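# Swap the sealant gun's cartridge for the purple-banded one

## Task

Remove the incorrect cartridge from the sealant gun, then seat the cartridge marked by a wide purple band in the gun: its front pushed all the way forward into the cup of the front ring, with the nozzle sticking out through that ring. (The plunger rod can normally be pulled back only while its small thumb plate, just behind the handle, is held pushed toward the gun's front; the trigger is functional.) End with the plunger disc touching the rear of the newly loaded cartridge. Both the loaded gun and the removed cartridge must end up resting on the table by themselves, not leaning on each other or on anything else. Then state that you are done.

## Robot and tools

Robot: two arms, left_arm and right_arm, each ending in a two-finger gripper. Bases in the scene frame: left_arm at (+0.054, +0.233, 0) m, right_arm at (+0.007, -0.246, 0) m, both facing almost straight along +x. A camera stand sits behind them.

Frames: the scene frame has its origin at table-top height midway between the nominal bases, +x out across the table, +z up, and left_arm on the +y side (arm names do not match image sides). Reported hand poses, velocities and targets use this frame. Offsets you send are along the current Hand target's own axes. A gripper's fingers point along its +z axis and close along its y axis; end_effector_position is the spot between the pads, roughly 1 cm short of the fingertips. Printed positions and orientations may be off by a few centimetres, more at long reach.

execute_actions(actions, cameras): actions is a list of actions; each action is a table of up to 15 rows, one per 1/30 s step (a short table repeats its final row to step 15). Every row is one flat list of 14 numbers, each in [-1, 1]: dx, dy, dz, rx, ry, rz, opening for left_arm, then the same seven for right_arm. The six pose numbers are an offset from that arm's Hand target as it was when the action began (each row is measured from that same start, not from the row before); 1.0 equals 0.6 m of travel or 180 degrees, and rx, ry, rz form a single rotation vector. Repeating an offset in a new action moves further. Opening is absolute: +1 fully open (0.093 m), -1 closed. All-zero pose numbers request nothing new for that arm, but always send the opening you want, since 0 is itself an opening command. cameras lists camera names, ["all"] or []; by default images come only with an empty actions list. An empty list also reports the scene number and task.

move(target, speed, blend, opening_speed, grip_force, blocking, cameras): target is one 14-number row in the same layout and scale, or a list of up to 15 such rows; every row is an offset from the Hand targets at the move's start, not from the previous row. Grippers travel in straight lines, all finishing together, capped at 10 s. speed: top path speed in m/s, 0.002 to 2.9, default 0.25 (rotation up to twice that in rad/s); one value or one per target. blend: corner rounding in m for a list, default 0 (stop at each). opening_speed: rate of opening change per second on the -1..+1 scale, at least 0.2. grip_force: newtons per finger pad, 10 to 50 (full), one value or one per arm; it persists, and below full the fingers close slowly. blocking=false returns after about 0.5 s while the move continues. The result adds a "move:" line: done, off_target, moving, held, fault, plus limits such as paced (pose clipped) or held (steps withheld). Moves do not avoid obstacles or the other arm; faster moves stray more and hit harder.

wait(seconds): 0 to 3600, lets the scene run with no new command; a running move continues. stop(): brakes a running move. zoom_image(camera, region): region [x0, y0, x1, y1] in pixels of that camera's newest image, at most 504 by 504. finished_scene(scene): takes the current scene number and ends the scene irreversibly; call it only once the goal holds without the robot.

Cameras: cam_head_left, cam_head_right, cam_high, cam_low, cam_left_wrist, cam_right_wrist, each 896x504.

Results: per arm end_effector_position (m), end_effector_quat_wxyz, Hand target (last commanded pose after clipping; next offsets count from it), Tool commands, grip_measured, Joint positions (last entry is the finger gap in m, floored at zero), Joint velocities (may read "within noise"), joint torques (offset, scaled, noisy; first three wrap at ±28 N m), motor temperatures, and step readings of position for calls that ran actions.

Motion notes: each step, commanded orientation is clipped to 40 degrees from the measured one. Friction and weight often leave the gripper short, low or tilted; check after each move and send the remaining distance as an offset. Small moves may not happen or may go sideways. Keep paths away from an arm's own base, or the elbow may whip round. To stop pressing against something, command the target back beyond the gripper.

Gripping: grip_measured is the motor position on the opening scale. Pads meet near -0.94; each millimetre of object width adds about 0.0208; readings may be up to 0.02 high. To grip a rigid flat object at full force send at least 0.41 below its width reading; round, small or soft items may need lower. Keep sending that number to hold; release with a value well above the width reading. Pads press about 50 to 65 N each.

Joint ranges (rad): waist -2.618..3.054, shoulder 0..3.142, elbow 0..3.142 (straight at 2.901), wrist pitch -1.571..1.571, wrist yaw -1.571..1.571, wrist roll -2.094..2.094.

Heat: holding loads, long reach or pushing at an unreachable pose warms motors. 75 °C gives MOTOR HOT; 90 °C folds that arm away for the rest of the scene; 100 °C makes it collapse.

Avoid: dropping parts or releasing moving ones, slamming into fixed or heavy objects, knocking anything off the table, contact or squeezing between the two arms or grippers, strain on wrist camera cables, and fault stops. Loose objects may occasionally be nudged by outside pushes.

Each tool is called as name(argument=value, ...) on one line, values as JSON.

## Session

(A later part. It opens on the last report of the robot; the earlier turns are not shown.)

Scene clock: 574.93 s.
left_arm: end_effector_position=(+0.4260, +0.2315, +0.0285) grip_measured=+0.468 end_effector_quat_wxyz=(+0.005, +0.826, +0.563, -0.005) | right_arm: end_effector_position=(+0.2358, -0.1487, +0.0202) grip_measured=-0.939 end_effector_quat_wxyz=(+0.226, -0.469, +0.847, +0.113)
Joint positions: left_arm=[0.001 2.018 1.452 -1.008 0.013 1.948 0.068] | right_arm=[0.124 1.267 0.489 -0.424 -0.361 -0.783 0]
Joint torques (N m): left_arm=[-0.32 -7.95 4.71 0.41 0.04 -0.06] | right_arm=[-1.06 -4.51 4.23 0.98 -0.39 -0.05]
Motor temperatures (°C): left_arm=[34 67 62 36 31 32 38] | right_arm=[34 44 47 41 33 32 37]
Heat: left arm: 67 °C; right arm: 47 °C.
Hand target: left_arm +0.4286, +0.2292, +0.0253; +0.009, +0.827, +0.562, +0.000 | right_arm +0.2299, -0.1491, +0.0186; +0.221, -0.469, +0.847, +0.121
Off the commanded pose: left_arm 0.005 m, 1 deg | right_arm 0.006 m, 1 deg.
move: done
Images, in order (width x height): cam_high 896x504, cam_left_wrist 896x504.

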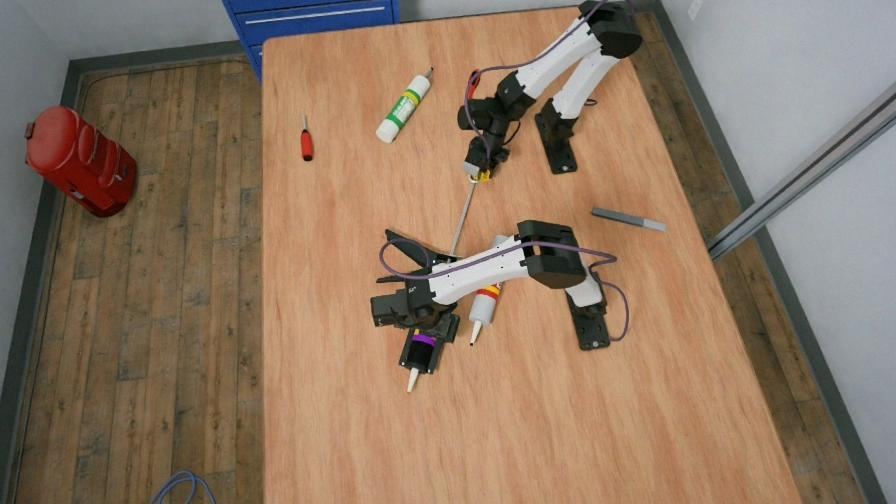

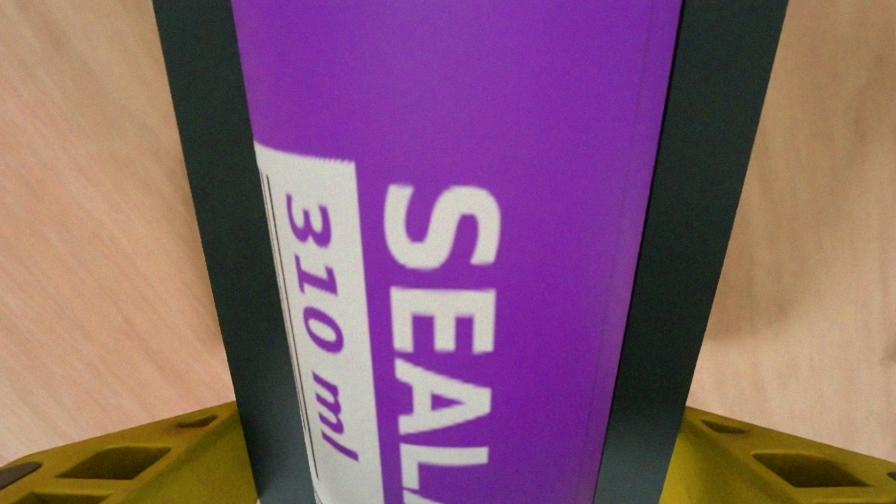

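move(target=[[-0.03,0,0,0,0,0,0.2,-0.034,0.0,0.019,0,0,0,-1]], speed=0.05, cameras=["cam_left_wrist","cam_high","cam_head_right"])

zoom_image(camera="cam_high", region=[385, 280, 485, 400])

zoom_image(camera="cam_head_right", region=[440, 220, 500, 280])

Scene clock: 578.90 s.
left_arm: end_effector_position=(+0.4272, +0.2298, +0.0307) grip_measured=+0.488 end_effector_quat_wxyz=(-0.003, +0.828, +0.560, +0.014) | right_arm: end_effector_position=(+0.2338, -0.1447, +0.0127) grip_measured=-0.939 end_effector_quat_wxyz=(+0.202, -0.462, +0.858, +0.102)
Joint positions: left_arm=[-0.019 2 1.435 -0.987 -0.021 1.935 0.069] | right_arm=[0.18 1.302 0.5 -0.422 -0.302 -0.717 0]
Joint torques (N m): left_arm=[-2.35 -8.14 3.62 0.32 0.34 -0.36] | right_arm=[2.02 -2.11 6.71 1.37 -0.65 0.17]
Motor temperatures (°C): left_arm=[34 66 62 36 31 32 38] | right_arm=[34 44 47 41 33 32 37]
Heat: left arm: 66 °C; right arm: 47 °C.
Hand target: left_arm +0.4219, +0.2125, +0.0254; +0.009, +0.827, +0.562, +0.000 | right_arm +0.2424, -0.1294, +0.0186; +0.221, -0.469, +0.847, +0.121
Off the commanded pose: left_arm 0.019 m, 2 deg | right_arm 0.018 m, 3 deg.
move: off_target (left_arm, right_arm)
Images, in order (width x height): cam_head_right 896x504, cam_high 896x504, cam_left_wrist 896x504.

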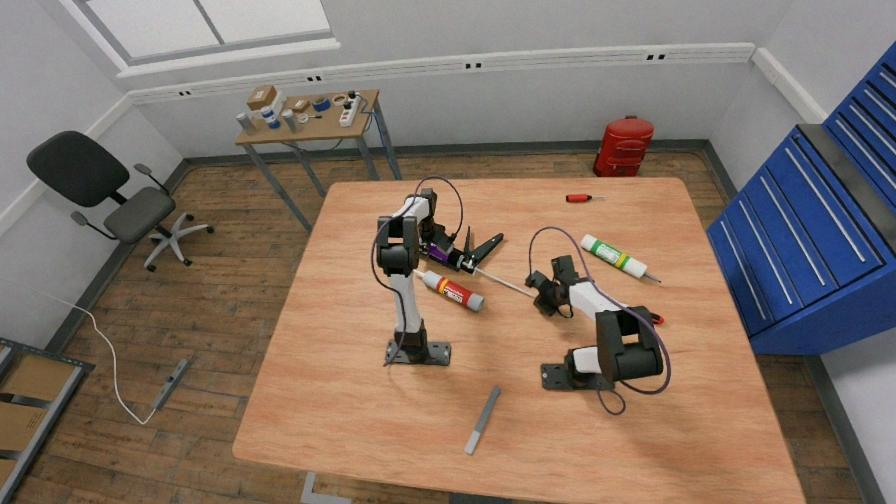

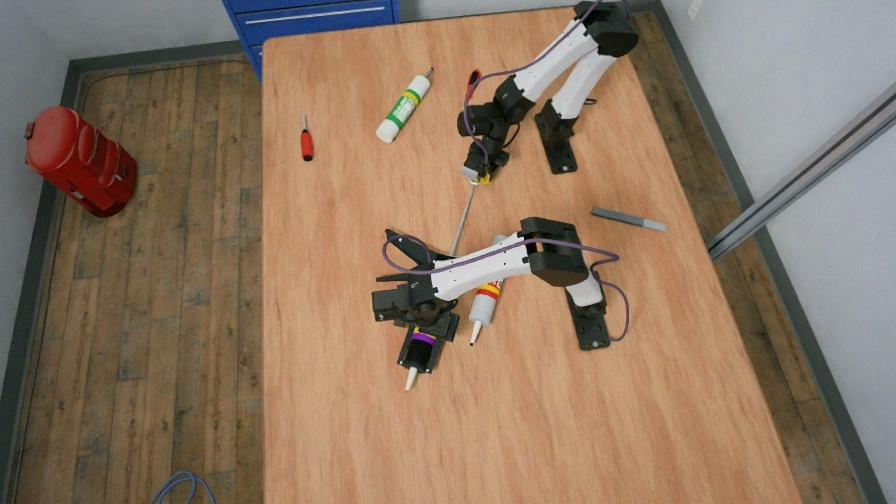

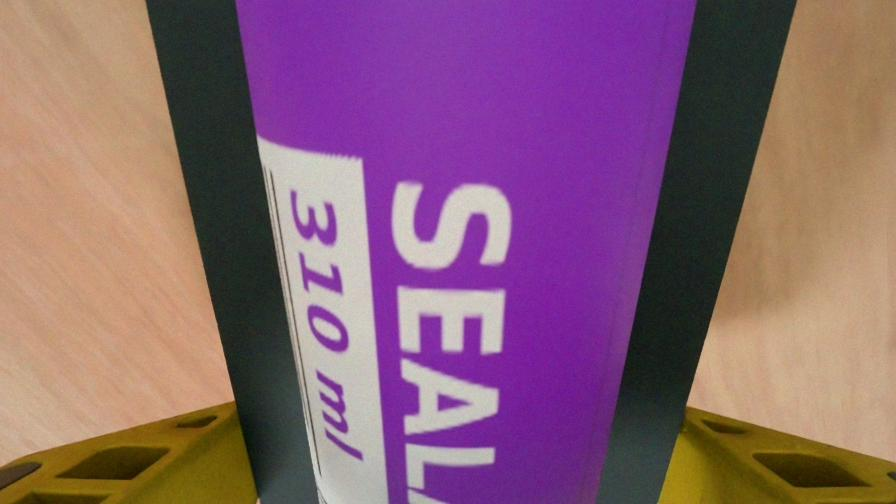

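Scaled by 4.200 from the camera's image (finer frame: 1280x720).

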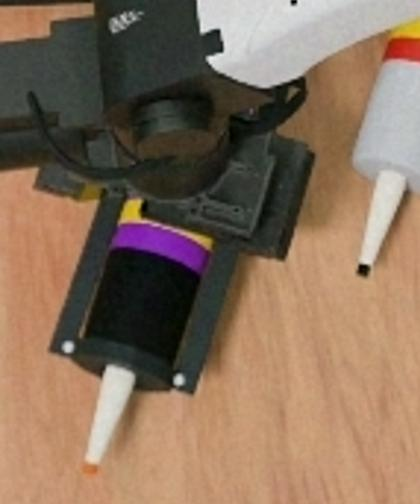

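Scaled by 8.400 from the camera's image (finer frame: 1280x720).

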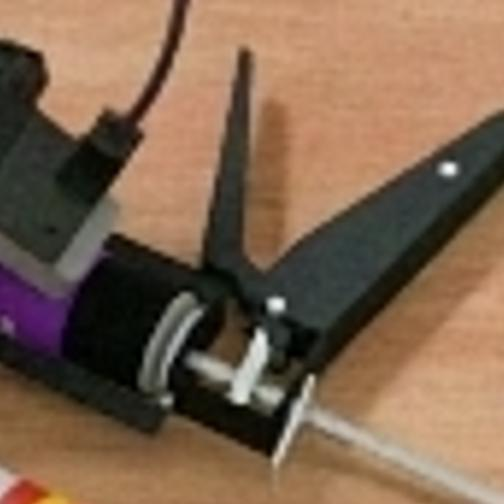

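move(target=[[-0.03,0,0,0,0,0,0.2,-0.034,0.0,0.017,0,0,0,-1]], speed=0.05, cameras=["cam_left_wrist","cam_high","cam_head_right"])

zoom_image(camera="cam_high", region=[385, 280, 485, 400])

zoom_image(camera="cam_head_right", region=[440, 220, 500, 280])

Scene clock: 581.40 s.
left_arm: end_effector_position=(+0.4274, +0.2288, +0.0306) grip_measured=+0.488 end_effector_quat_wxyz=(-0.018, +0.828, +0.560, +0.037) | right_arm: end_effector_position=(+0.2346, -0.1432, +0.0126) grip_measured=-0.939 end_effector_quat_wxyz=(+0.169, -0.456, +0.870, +0.080)
Joint positions: left_arm=[-0.045 1.984 1.41 -0.958 -0.072 1.911 0.069] | right_arm=[0.236 1.339 0.554 -0.482 -0.226 -0.658 0]
Joint torques (N m): left_arm=[-3.92 -8.51 3.49 0.16 0.78 -0.56] | right_arm=[3.23 -1.7 6.74 1.93 -1.19 0.25]
Motor temperatures (°C): left_arm=[34 65 61 36 31 32 38] | right_arm=[34 44 47 42 33 32 37]
Heat: left arm: 65 °C; right arm: 47 °C.
Hand target: left_arm +0.4152, +0.1957, +0.0256; +0.009, +0.827, +0.562, +0.000 | right_arm +0.2544, -0.1100, +0.0196; +0.221, -0.469, +0.847, +0.121
Off the commanded pose: left_arm 0.035 m, 5 deg | right_arm 0.039 m, 8 deg.
move: off_target (left_arm, right_arm)
Images, in order (width x height): cam_head_right 896x504, cam_high 896x504, cam_left_wrist 896x504.

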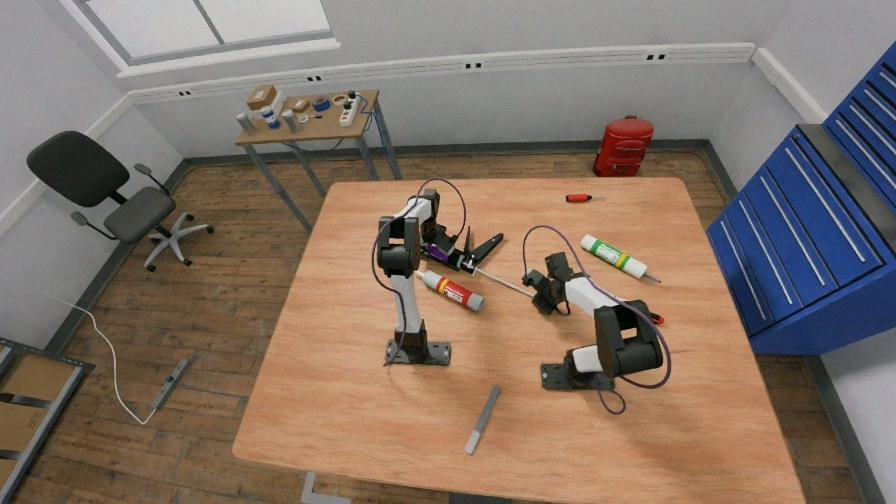

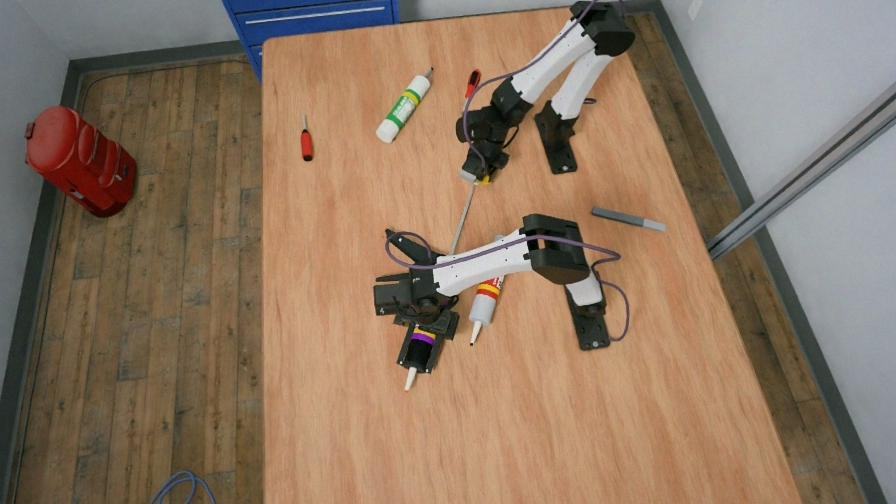

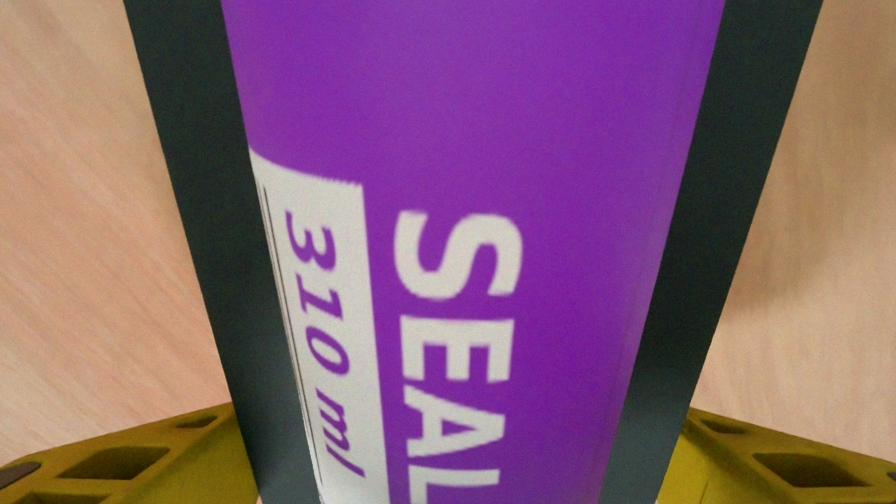

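Scaled by 4.200 from the camera's image (finer frame: 1280x720).

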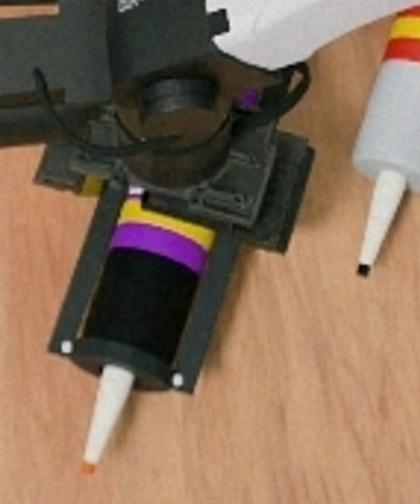

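Scaled by 8.400 from the camera's image (finer frame: 1280x720).

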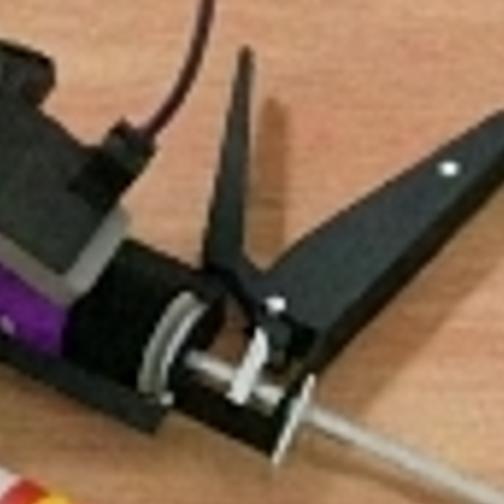

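move(target=[[0,0,0,0,0,0,0.2,0.012,0.0,-0.022,0,0,0,-1]], speed=0.05, cameras=["cam_right_wrist","cam_low","cam_head_right"])

zoom_image(camera="cam_low", region=[360, 270, 560, 370])

zoom_image(camera="cam_head_right", region=[440, 220, 500, 280])

Scene clock: 586.83 s.
left_arm: end_effector_position=(+0.4275, +0.2288, +0.0307) grip_measured=+0.488 end_effector_quat_wxyz=(-0.018, +0.828, +0.560, +0.037) | right_arm: end_effector_position=(+0.2348, -0.1435, +0.0136) grip_measured=-0.939 end_effector_quat_wxyz=(+0.171, -0.459, +0.868, +0.082)
Joint positions: left_arm=[-0.045 1.984 1.41 -0.958 -0.072 1.911 0.069] | right_arm=[0.231 1.335 0.554 -0.483 -0.232 -0.668 0]
Joint torques (N m): left_arm=[-3.92 -8.36 3.62 0.12 0.76 -0.56] | right_arm=[0.35 -5.55 6.08 1.55 -1.28 -0.11]
Motor temperatures (°C): left_arm=[34 65 60 36 32 32 38] | right_arm=[34 44 48 44 33 32 37]
Heat: left arm: 65 °C; right arm: 48 °C.
Hand target: left_arm +0.4152, +0.1957, +0.0256; +0.009, +0.827, +0.562, +0.000 | right_arm +0.2477, -0.1208, +0.0277; +0.221, -0.469, +0.847, +0.121
Off the commanded pose: left_arm 0.036 m, 5 deg | right_arm 0.030 m, 8 deg.
move: off_target (right_arm)
Images, in order (width x height): cam_head_right 896x504, cam_low 896x504, cam_right_wrist 896x504.

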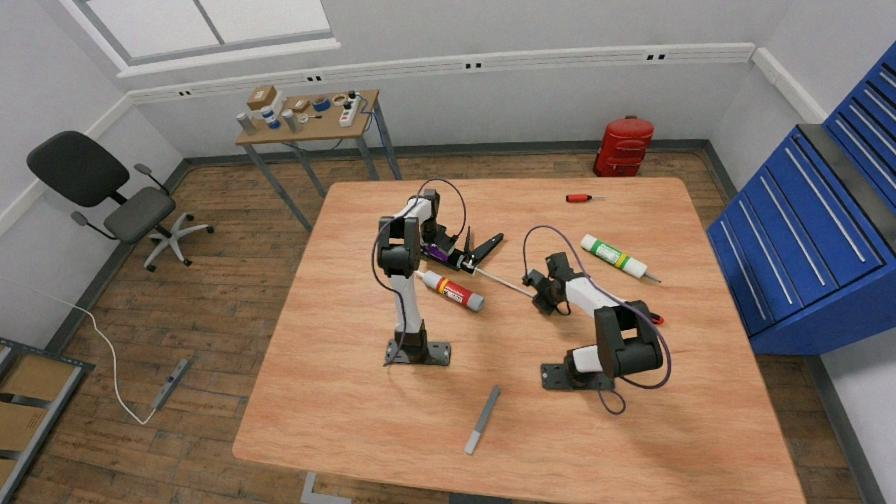

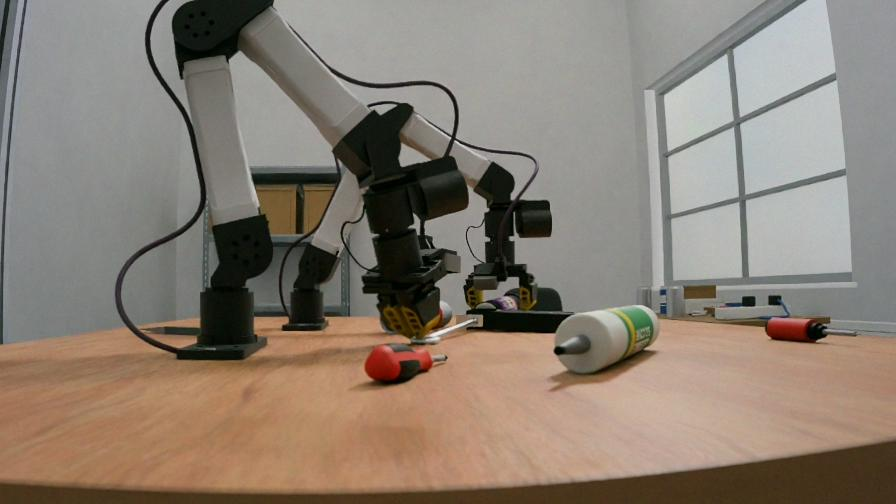

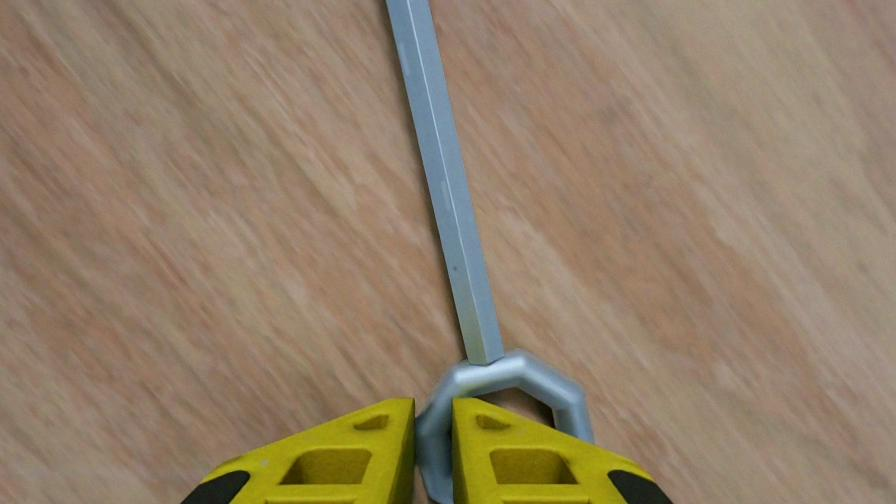

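Scaled by 2.520 from the camera's image (finer frame: 1280x720).

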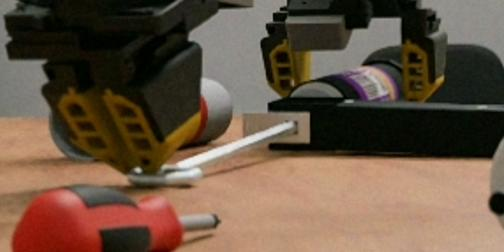

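Scaled by 8.400 from the camera's image (finer frame: 1280x720).

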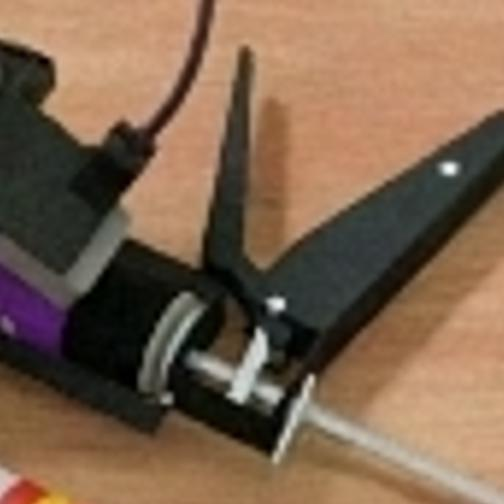

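move(target=[[0,0,0,0,0,0,0.2,0.02,-0.0025,-0.0495,0,0,0,-1]], speed=0.05, cameras=["cam_low","cam_head_right"])

zoom_image(camera="cam_low", region=[360, 270, 560, 370])

Scene clock: 589.93 s.
left_arm: end_effector_position=(+0.4192, +0.2171, +0.0271) grip_measured=+0.488 end_effector_quat_wxyz=(-0.017, +0.828, +0.560, +0.020) | right_arm: end_effector_position=(+0.2256, -0.1571, +0.0298) grip_measured=-0.939 end_effector_quat_wxyz=(+0.181, -0.462, +0.863, +0.094)
Joint positions: left_arm=[-0.068 1.984 1.396 -0.972 -0.052 1.887 0.069] | right_arm=[0.145 1.237 0.554 -0.59 -0.288 -0.758 0]
Joint torques (N m): left_arm=[-2.18 -8.32 4.55 0.24 0.61 -0.36] | right_arm=[-0.51 -5.98 7.38 1.09 -1.06 -0.05]
Motor temperatures (°C): left_arm=[34 64 60 36 32 32 38] | right_arm=[34 44 49 44 34 32 37]
Heat: left arm: 64 °C; right arm: 49 °C.
Hand target: left_arm +0.4153, +0.1957, +0.0256; +0.009, +0.827, +0.562, +0.000 | right_arm +0.2356, -0.1427, +0.0478; +0.221, -0.469, +0.847, +0.121
Off the commanded pose: left_arm 0.022 m, 4 deg | right_arm 0.025 m, 6 deg.
move: off_target (right_arm)
Images, in order (width x height): cam_head_right 896x504, cam_low 896x504.

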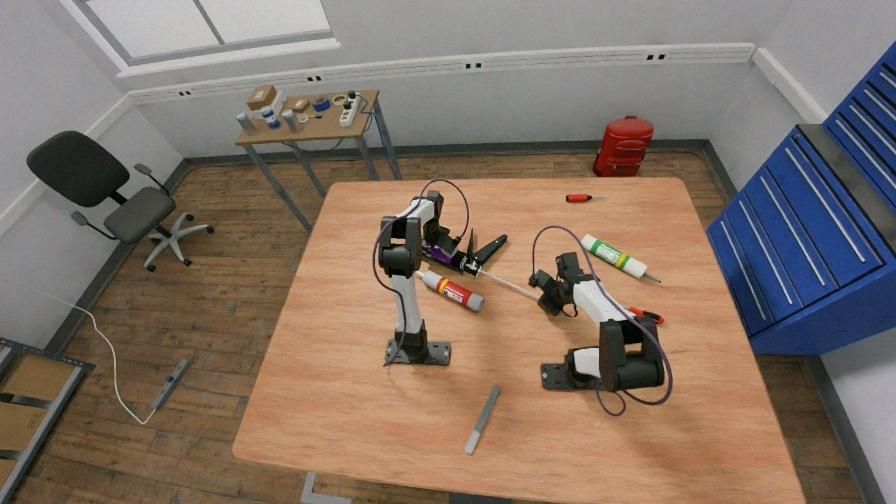

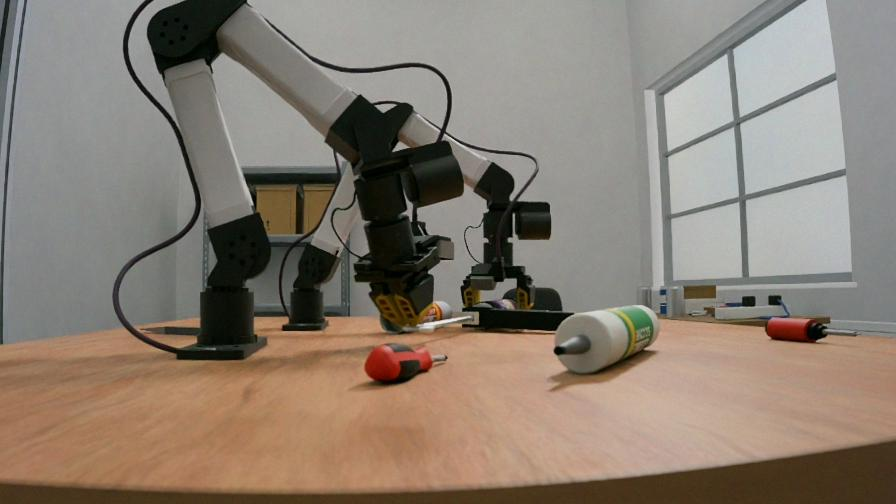

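Scaled by 2.520 from the camera's image (finer frame: 1280x720).

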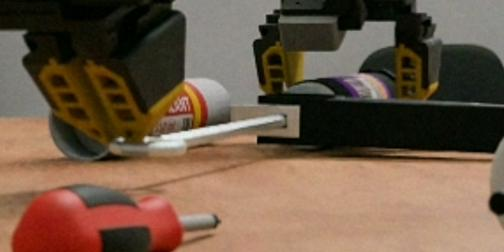

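move(target=[[0,0,0,0,0,0,0.2,-0.051,0.003,0.021,0,0,0,-1]], speed=0.05, cameras=["cam_low","cam_high","cam_head_right"])

zoom_image(camera="cam_high", region=[385, 280, 485, 400])

zoom_image(camera="cam_head_right", region=[440, 225, 500, 285])

zoom_image(camera="cam_low", region=[360, 270, 560, 370])

Scene clock: 593.13 s.
left_arm: end_effector_position=(+0.4187, +0.2175, +0.0271) grip_measured=+0.488 end_effector_quat_wxyz=(-0.019, +0.831, +0.556, +0.020) | right_arm: end_effector_position=(+0.2214, -0.1531, +0.0277) grip_measured=-0.939 end_effector_quat_wxyz=(+0.144, -0.457, +0.874, +0.074)
Joint positions: left_arm=[-0.068 1.984 1.396 -0.974 -0.054 1.897 0.069] | right_arm=[0.223 1.272 0.594 -0.639 -0.207 -0.677 0]
Joint torques (N m): left_arm=[-2.15 -8.28 4.6 0.25 0.62 -0.44] | right_arm=[2.56 -4.07 9.88 1.65 -1.51 0.19]
Motor temperatures (°C): left_arm=[34 64 60 36 32 32 38] | right_arm=[34 44 49 44 34 32 37]
Heat: left arm: 64 °C; right arm: 49 °C.
Hand target: left_arm +0.4153, +0.1957, +0.0256; +0.009, +0.827, +0.562, +0.000 | right_arm +0.2516, -0.1139, +0.0517; +0.221, -0.469, +0.847, +0.121
Off the commanded pose: left_arm 0.022 m, 4 deg | right_arm 0.055 m, 11 deg.
move: off_target (right_arm)
Images, in order (width x height): cam_head_right 896x504, cam_high 896x504, cam_low 896x504.

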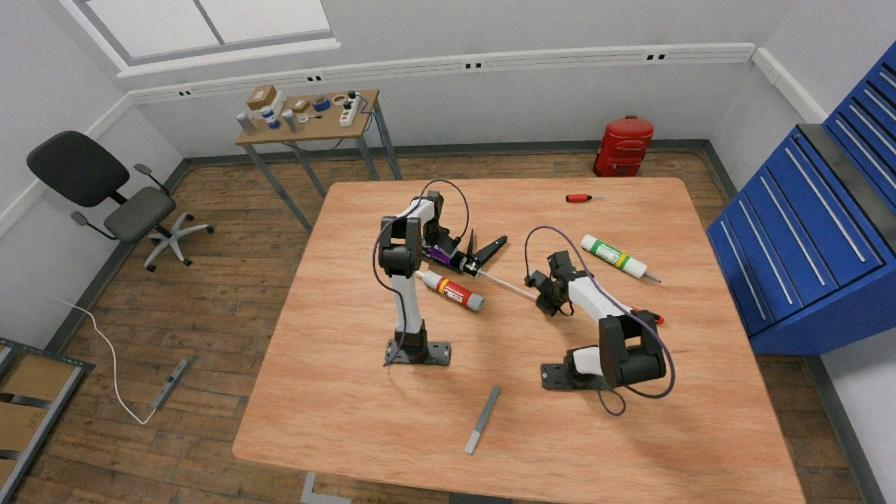

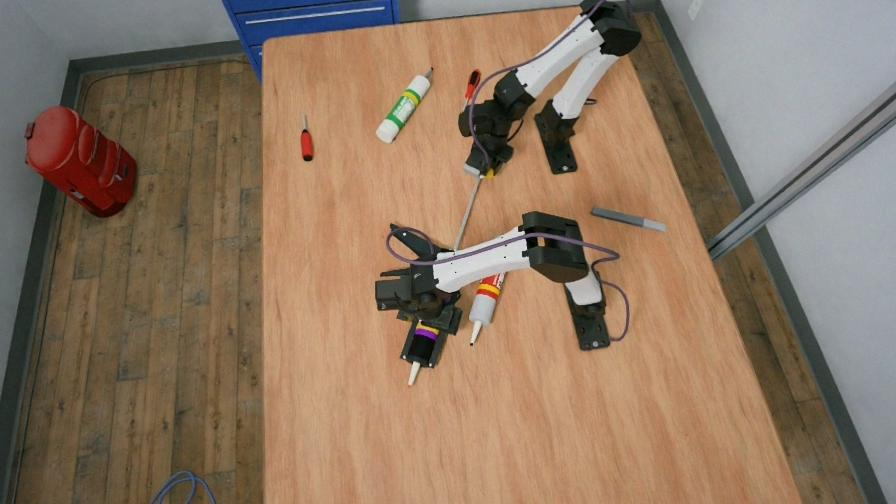

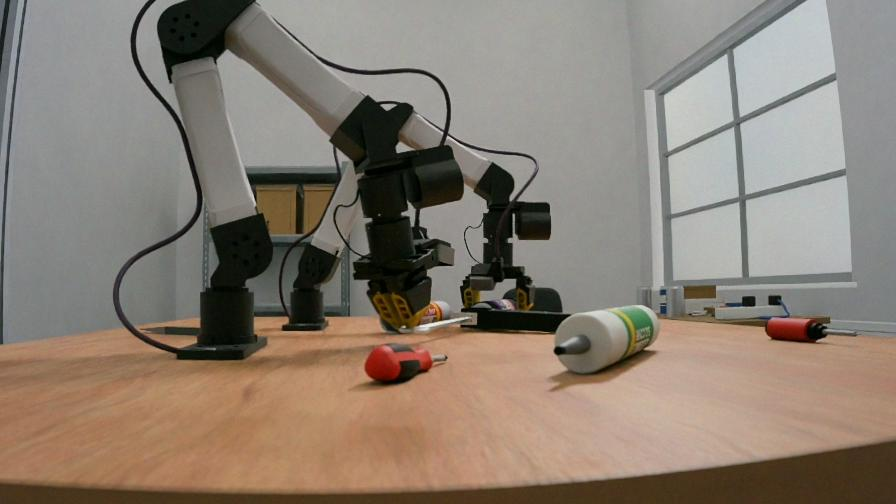

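Scaled by 4.200 from the camera's image (finer frame: 1280x720).

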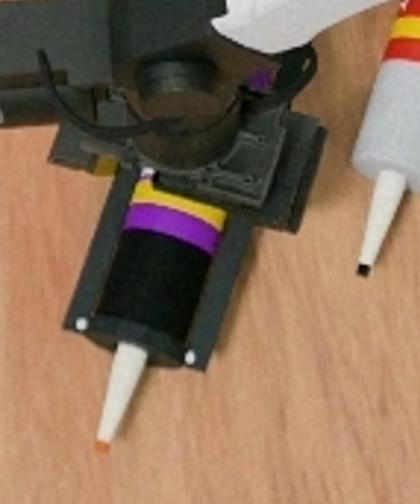

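Scaled by 8.400 from the camera's image (finer frame: 1280x720).

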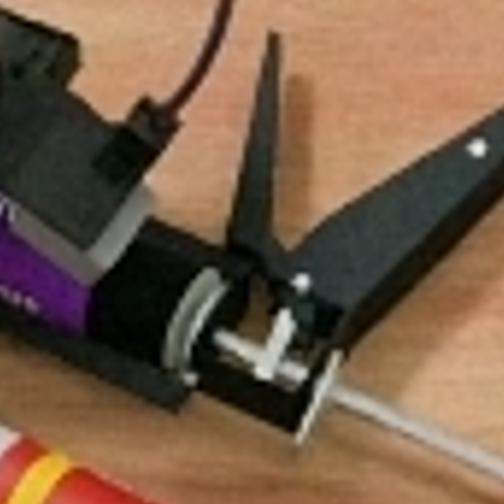

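Scaled by 2.520 from the camera's image (finer frame: 1280x720).

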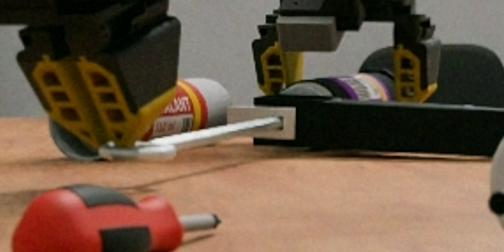

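move(target=[[0.0343,0,0,0,0,0,0.2,0.0855,0.0063,-0.019,0,0,0,-1],[0.0343,0,0,0,0,0,1,0.0855,0.0063,-0.019,0,0,0,-1],[0.0343,0,-0.13,0,0,0,1,0.0855,0.0063,-0.019,0,0,0,-1],[-0.1,0,-0.16,0,0,0,1,0.0855,0.0063,-0.019,0,0,0,-1]], speed=0.12, cameras=["cam_left_wrist","cam_high"])

Scene clock: 602.97 s.
left_arm: end_effector_position=(+0.3937, +0.1437, +0.1110) grip_measured=+1.000 end_effector_quat_wxyz=(-0.001, +0.828, +0.561, -0.006) | right_arm: end_effector_position=(+0.2210, -0.1599, +0.0312) grip_measured=-0.940 end_effector_quat_wxyz=(+0.205, -0.464, +0.855, +0.107)
Joint positions: left_arm=[-0.254 1.885 1.6 -1.295 0.008 1.699 0.093] | right_arm=[0.098 1.185 0.51 -0.572 -0.342 -0.802 0]
Joint torques (N m): left_arm=[-0.39 -9.22 6.49 0.03 0.07 -0.13] | right_arm=[-0.9 -4.81 5.09 1.05 -0.69 -0.13]
Motor temperatures (°C): left_arm=[34 64 60 35 32 32 38] | right_arm=[34 44 51 44 34 32 37]
Heat: left arm: 64 °C; right arm: 51 °C.
Hand target: left_arm +0.3921, +0.1413, +0.1221; +0.009, +0.827, +0.562, +0.000 | right_arm +0.2217, -0.1546, +0.0366; +0.221, -0.469, +0.847, +0.121
Off the commanded pose: left_arm 0.012 m, 1 deg | right_arm 0.008 m, 3 deg.
move: off_target (left_arm, right_arm)
Images, in order (width x height): cam_high 896x504, cam_left_wrist 896x504.

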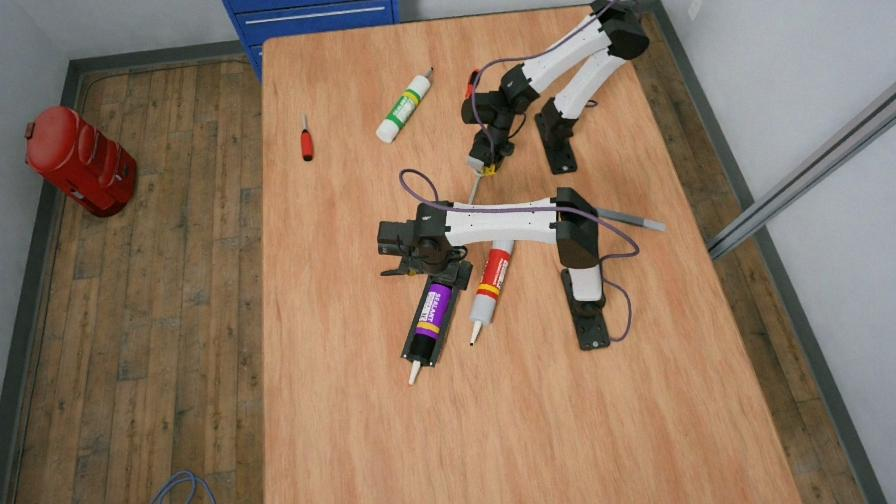

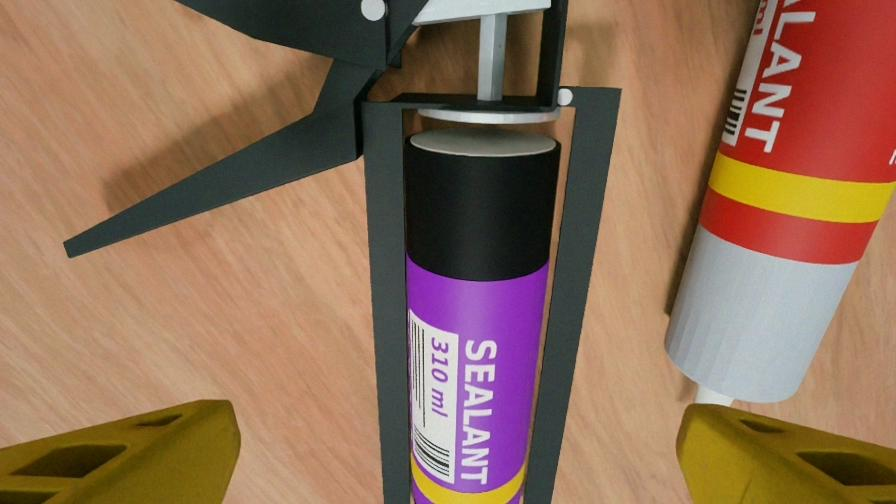

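move(target=[[-0.1,0,-0.05,0,0,0,1,0,0,0,0,0,0,-1]], speed=0.12, cameras=["cam_left_wrist","cam_high"])

zoom_image(camera="cam_left_wrist", region=[250, 0, 700, 400])

Scene clock: 605.93 s.
left_arm: end_effector_position=(+0.3668, +0.0899, +0.1381) grip_measured=+1.000 end_effector_quat_wxyz=(-0.008, +0.828, +0.561, -0.009) | right_arm: end_effector_position=(+0.2210, -0.1599, +0.0312) grip_measured=-0.940 end_effector_quat_wxyz=(+0.205, -0.464, +0.855, +0.107)
Joint positions: left_arm=[-0.426 1.87 1.688 -1.412 0.008 1.527 0.093] | right_arm=[0.098 1.185 0.51 -0.572 -0.342 -0.802 0]
Joint torques (N m): left_arm=[-0.58 -8.53 8.53 0.05 0.06 -0.16] | right_arm=[-0.87 -4.83 5.08 1.06 -0.68 -0.14]
Motor temperatures (°C): left_arm=[34 64 60 35 32 32 38] | right_arm=[34 44 51 44 34 32 37]
Heat: left arm: 64 °C; right arm: 51 °C.
Hand target: left_arm +0.3698, +0.0861, +0.1528; +0.009, +0.827, +0.562, +0.000 | right_arm +0.2217, -0.1546, +0.0366; +0.221, -0.469, +0.847, +0.121
Off the commanded pose: left_arm 0.015 m, 2 deg | right_arm 0.008 m, 3 deg.
move: off_target (left_arm)
Images, in order (width x height): cam_high 896x504, cam_left_wrist 896x504.

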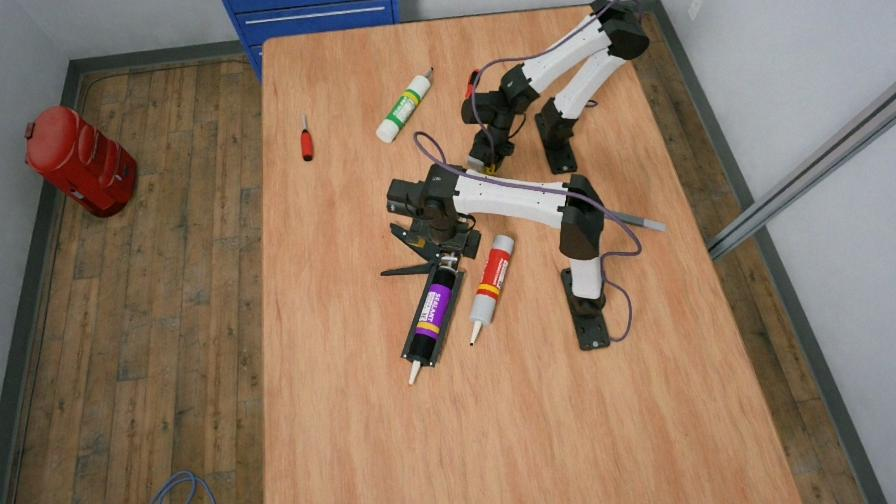

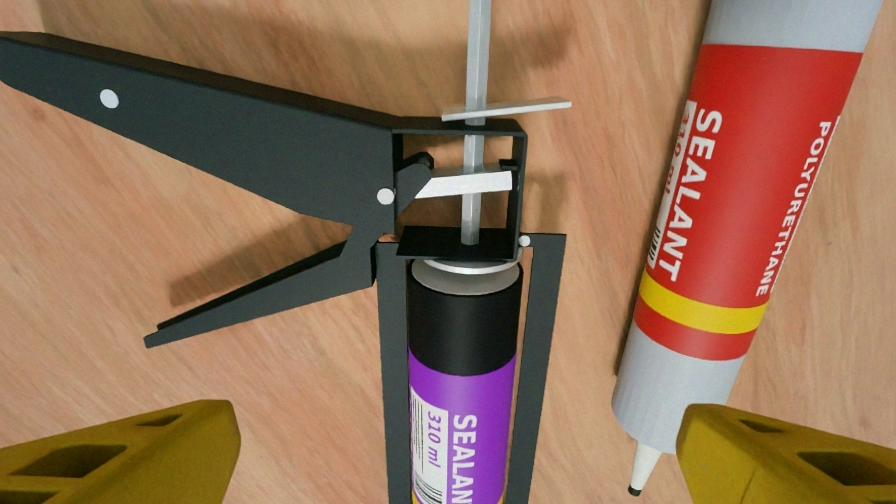

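Scaled by 1.120 from the camera's image (finer frame: 1280x720).

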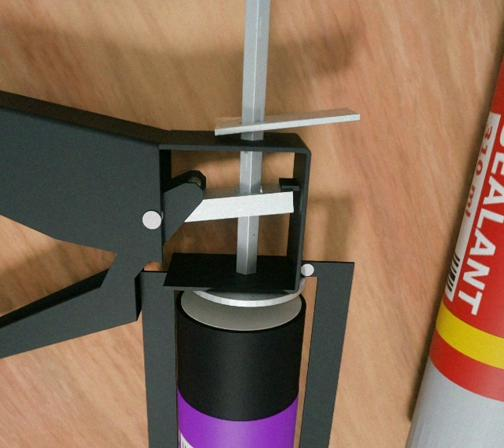

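move(target=[[0,0,0,0,0,0,1,0.0151,0,0.0271,0,0,0,-1],[0,0,0,0,0,0,1,0.0151,0,0.0271,0,0,0,-0.5],[0,0,0,0,0,0,1,0.0151,0,-0.106,0,0,0,-0.5]], speed=0.1, cameras=["cam_right_wrist","cam_high"])

Scene clock: 613.50 s.
left_arm: end_effector_position=(+0.3667, +0.0900, +0.1381) grip_measured=+1.000 end_effector_quat_wxyz=(-0.008, +0.828, +0.561, -0.010) | right_arm: end_effector_position=(+0.1916, -0.1882, +0.0747) grip_measured=-0.502 end_effector_quat_wxyz=(+0.198, -0.464, +0.854, +0.126)
Joint positions: left_arm=[-0.426 1.87 1.688 -1.413 0.008 1.527 0.093] | right_arm=[-0.101 1.024 0.615 -0.946 -0.425 -1.013 0.021]
Joint torques (N m): left_arm=[-0.35 -8.53 8.5 0.01 0.05 -0.11] | right_arm=[-1.02 -2.93 8.18 0.79 -0.47 -0.09]
Motor temperatures (°C): left_arm=[34 64 62 35 32 32 37] | right_arm=[34 44 50 44 34 32 37]
Heat: left arm: 64 °C; right arm: 50 °C.
Hand target: left_arm +0.3698, +0.0861, +0.1528; +0.009, +0.827, +0.562, +0.000 | right_arm +0.2009, -0.1875, +0.0877; +0.221, -0.469, +0.847, +0.121
Off the commanded pose: left_arm 0.016 m, 2 deg | right_arm 0.016 m, 3 deg.
move: off_target (right_arm)
Images, in order (width x height): cam_high 896x504, cam_right_wrist 896x504.

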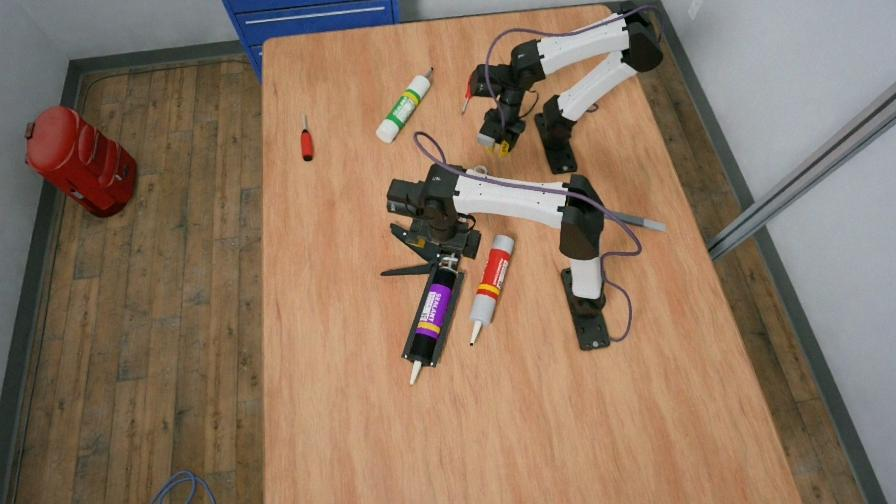

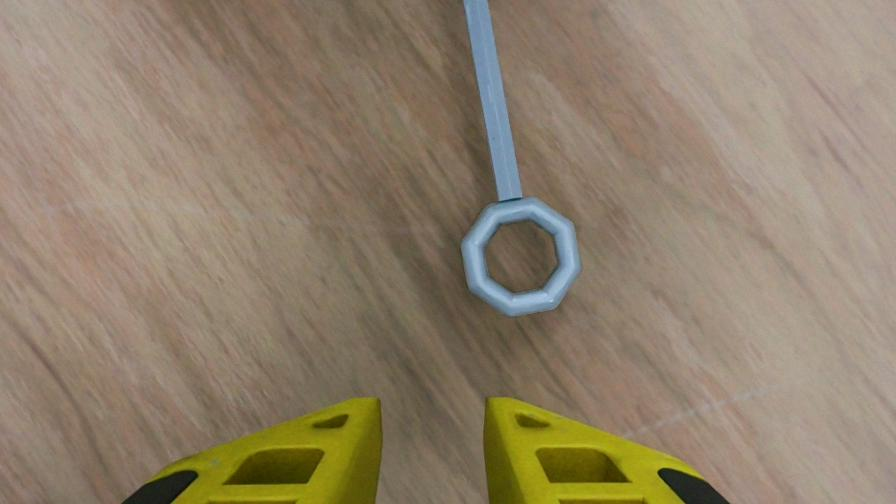

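move(target=[[-0.001,0.0743,0.0,0,0,-0.511,1,0,0,0,0,0,0,-0.5]], speed=0.4, cameras=["cam_left_wrist"])

Scene clock: 628.27 s.
left_arm: end_effector_position=(+0.4076, +0.0715, +0.1491) grip_measured=+1.000 end_effector_quat_wxyz=(+0.003, +0.176, +0.984, -0.005) | right_arm: end_effector_position=(+0.1913, -0.1881, +0.0746) grip_measured=-0.502 end_effector_quat_wxyz=(+0.198, -0.464, +0.854, +0.126)
Joint positions: left_arm=[-0.426 2.035 1.962 -1.49 0.008 -0.071 0.093] | right_arm=[-0.101 1.024 0.615 -0.947 -0.426 -1.014 0.021]
Joint torques (N m): left_arm=[0.05 -7.41 8.51 0.17 0 -0.17] | right_arm=[-1.07 -2.97 8.18 0.8 -0.48 -0.11]
Motor temperatures (°C): left_arm=[34 64 65 35 31 32 37] | right_arm=[33 44 53 43 33 32 36]
Heat: left arm: 65 °C; right arm: 53 °C.
Hand target: left_arm +0.4111, +0.0691, +0.1534; +0.006, +0.170, +0.985, -0.006 | right_arm +0.2008, -0.1875, +0.0876; +0.221, -0.469, +0.847, +0.121
Off the commanded pose: left_arm 0.006 m, 1 deg | right_arm 0.016 m, 3 deg.
move: done

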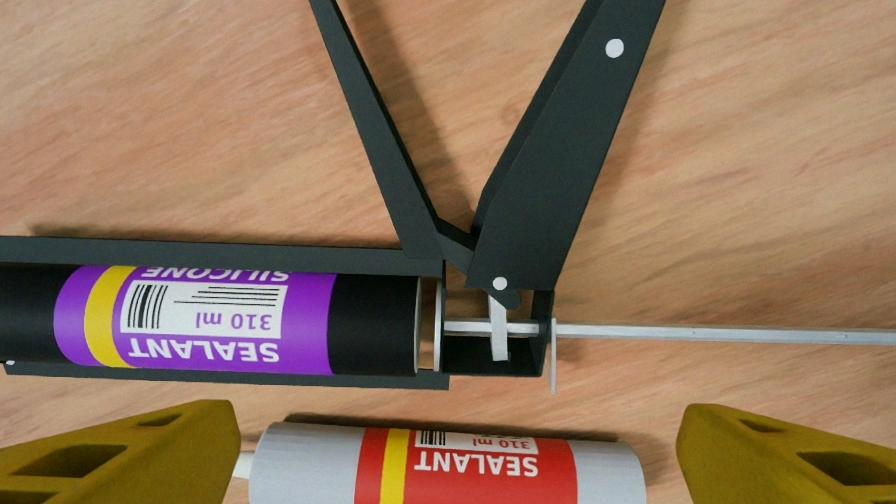

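move(target=[[0.018,-0.0257,0.1,0,0,0,1,0,0,0,0,0,0,-0.5]], speed=0.15, cameras=["cam_left_wrist"])

Scene clock: 636.40 s.
left_arm: end_effector_position=(+0.3970, +0.0597, +0.0860) grip_measured=+1.000 end_effector_quat_wxyz=(-0.009, +0.173, +0.985, -0.002) | right_arm: end_effector_position=(+0.1913, -0.1881, +0.0746) grip_measured=-0.502 end_effector_quat_wxyz=(+0.198, -0.464, +0.854, +0.126)
Joint positions: left_arm=[-0.465 2.029 1.702 -1.259 0.008 -0.115 0.093] | right_arm=[-0.101 1.024 0.615 -0.947 -0.426 -1.014 0.021]
Joint torques (N m): left_arm=[-0.47 -10.66 4.71 0.38 -0.02 -0.14] | right_arm=[-1.06 -3.03 8.2 0.78 -0.51 -0.12]
Motor temperatures (°C): left_arm=[34 63 66 35 31 32 37] | right_arm=[33 43 53 42 33 32 36]
Heat: left arm: 66 °C; right arm: 53 °C.
Hand target: left_arm +0.3964, +0.0572, +0.0935; +0.006, +0.170, +0.985, -0.007 | right_arm +0.2008, -0.1875, +0.0876; +0.221, -0.469, +0.847, +0.121
Off the commanded pose: left_arm 0.008 m, 2 deg | right_arm 0.016 m, 3 deg.
move: done

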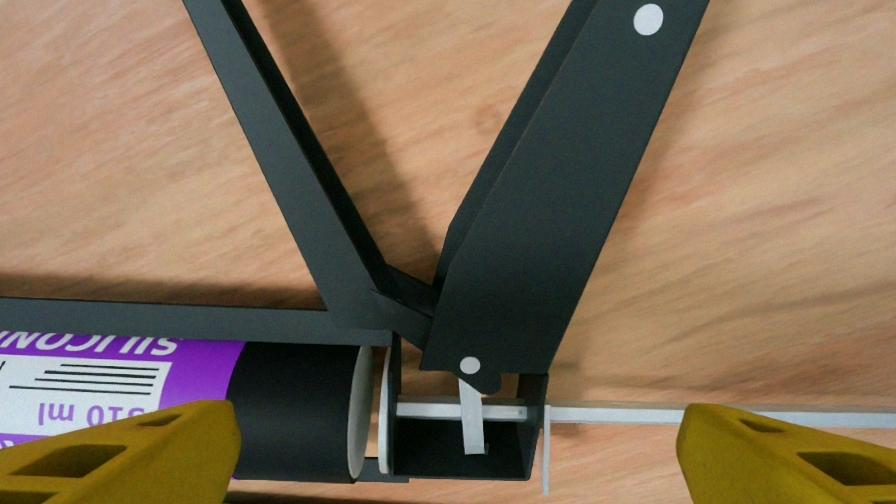

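move(target=[[-0.0083,0.003,0.0,0,0,0,1,0,0,0,0,0,0,-0.5],[-0.0083,0.003,0.06,0,0,0,1,0,0,0,0,0,0,-0.5]], speed=0.1, cameras=["cam_left_wrist"])

Scene clock: 640.47 s.
left_arm: end_effector_position=(+0.4028, +0.0567, +0.0644) grip_measured=+1.000 end_effector_quat_wxyz=(+0.010, +0.173, +0.985, -0.007) | right_arm: end_effector_position=(+0.1913, -0.1881, +0.0746) grip_measured=-0.502 end_effector_quat_wxyz=(+0.198, -0.464, +0.854, +0.126)
Joint positions: left_arm=[-0.465 2.029 1.616 -1.134 0.008 -0.115 0.093] | right_arm=[-0.101 1.024 0.615 -0.947 -0.426 -1.014 0.021]
Joint torques (N m): left_arm=[0.05 -7.65 4.71 0.48 -0.01 -0.09] | right_arm=[-1.02 -3.04 8.24 0.8 -0.49 -0.11]
Motor temperatures (°C): left_arm=[34 63 64 35 31 32 37] | right_arm=[33 43 54 42 33 32 36]
Heat: left arm: 64 °C; right arm: 54 °C.
Hand target: left_arm +0.4020, +0.0567, +0.0575; +0.006, +0.170, +0.985, -0.007 | right_arm +0.2008, -0.1875, +0.0876; +0.221, -0.469, +0.847, +0.121
Off the commanded pose: left_arm 0.007 m, 1 deg | right_arm 0.016 m, 3 deg.
move: done

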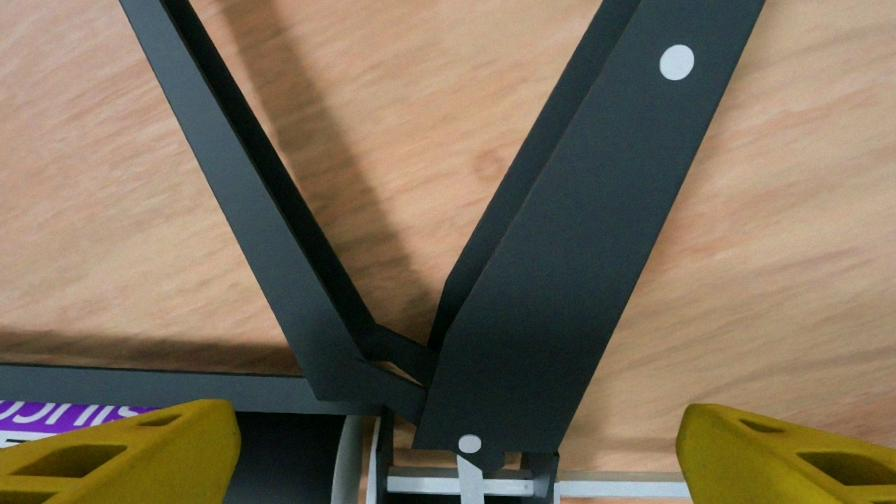

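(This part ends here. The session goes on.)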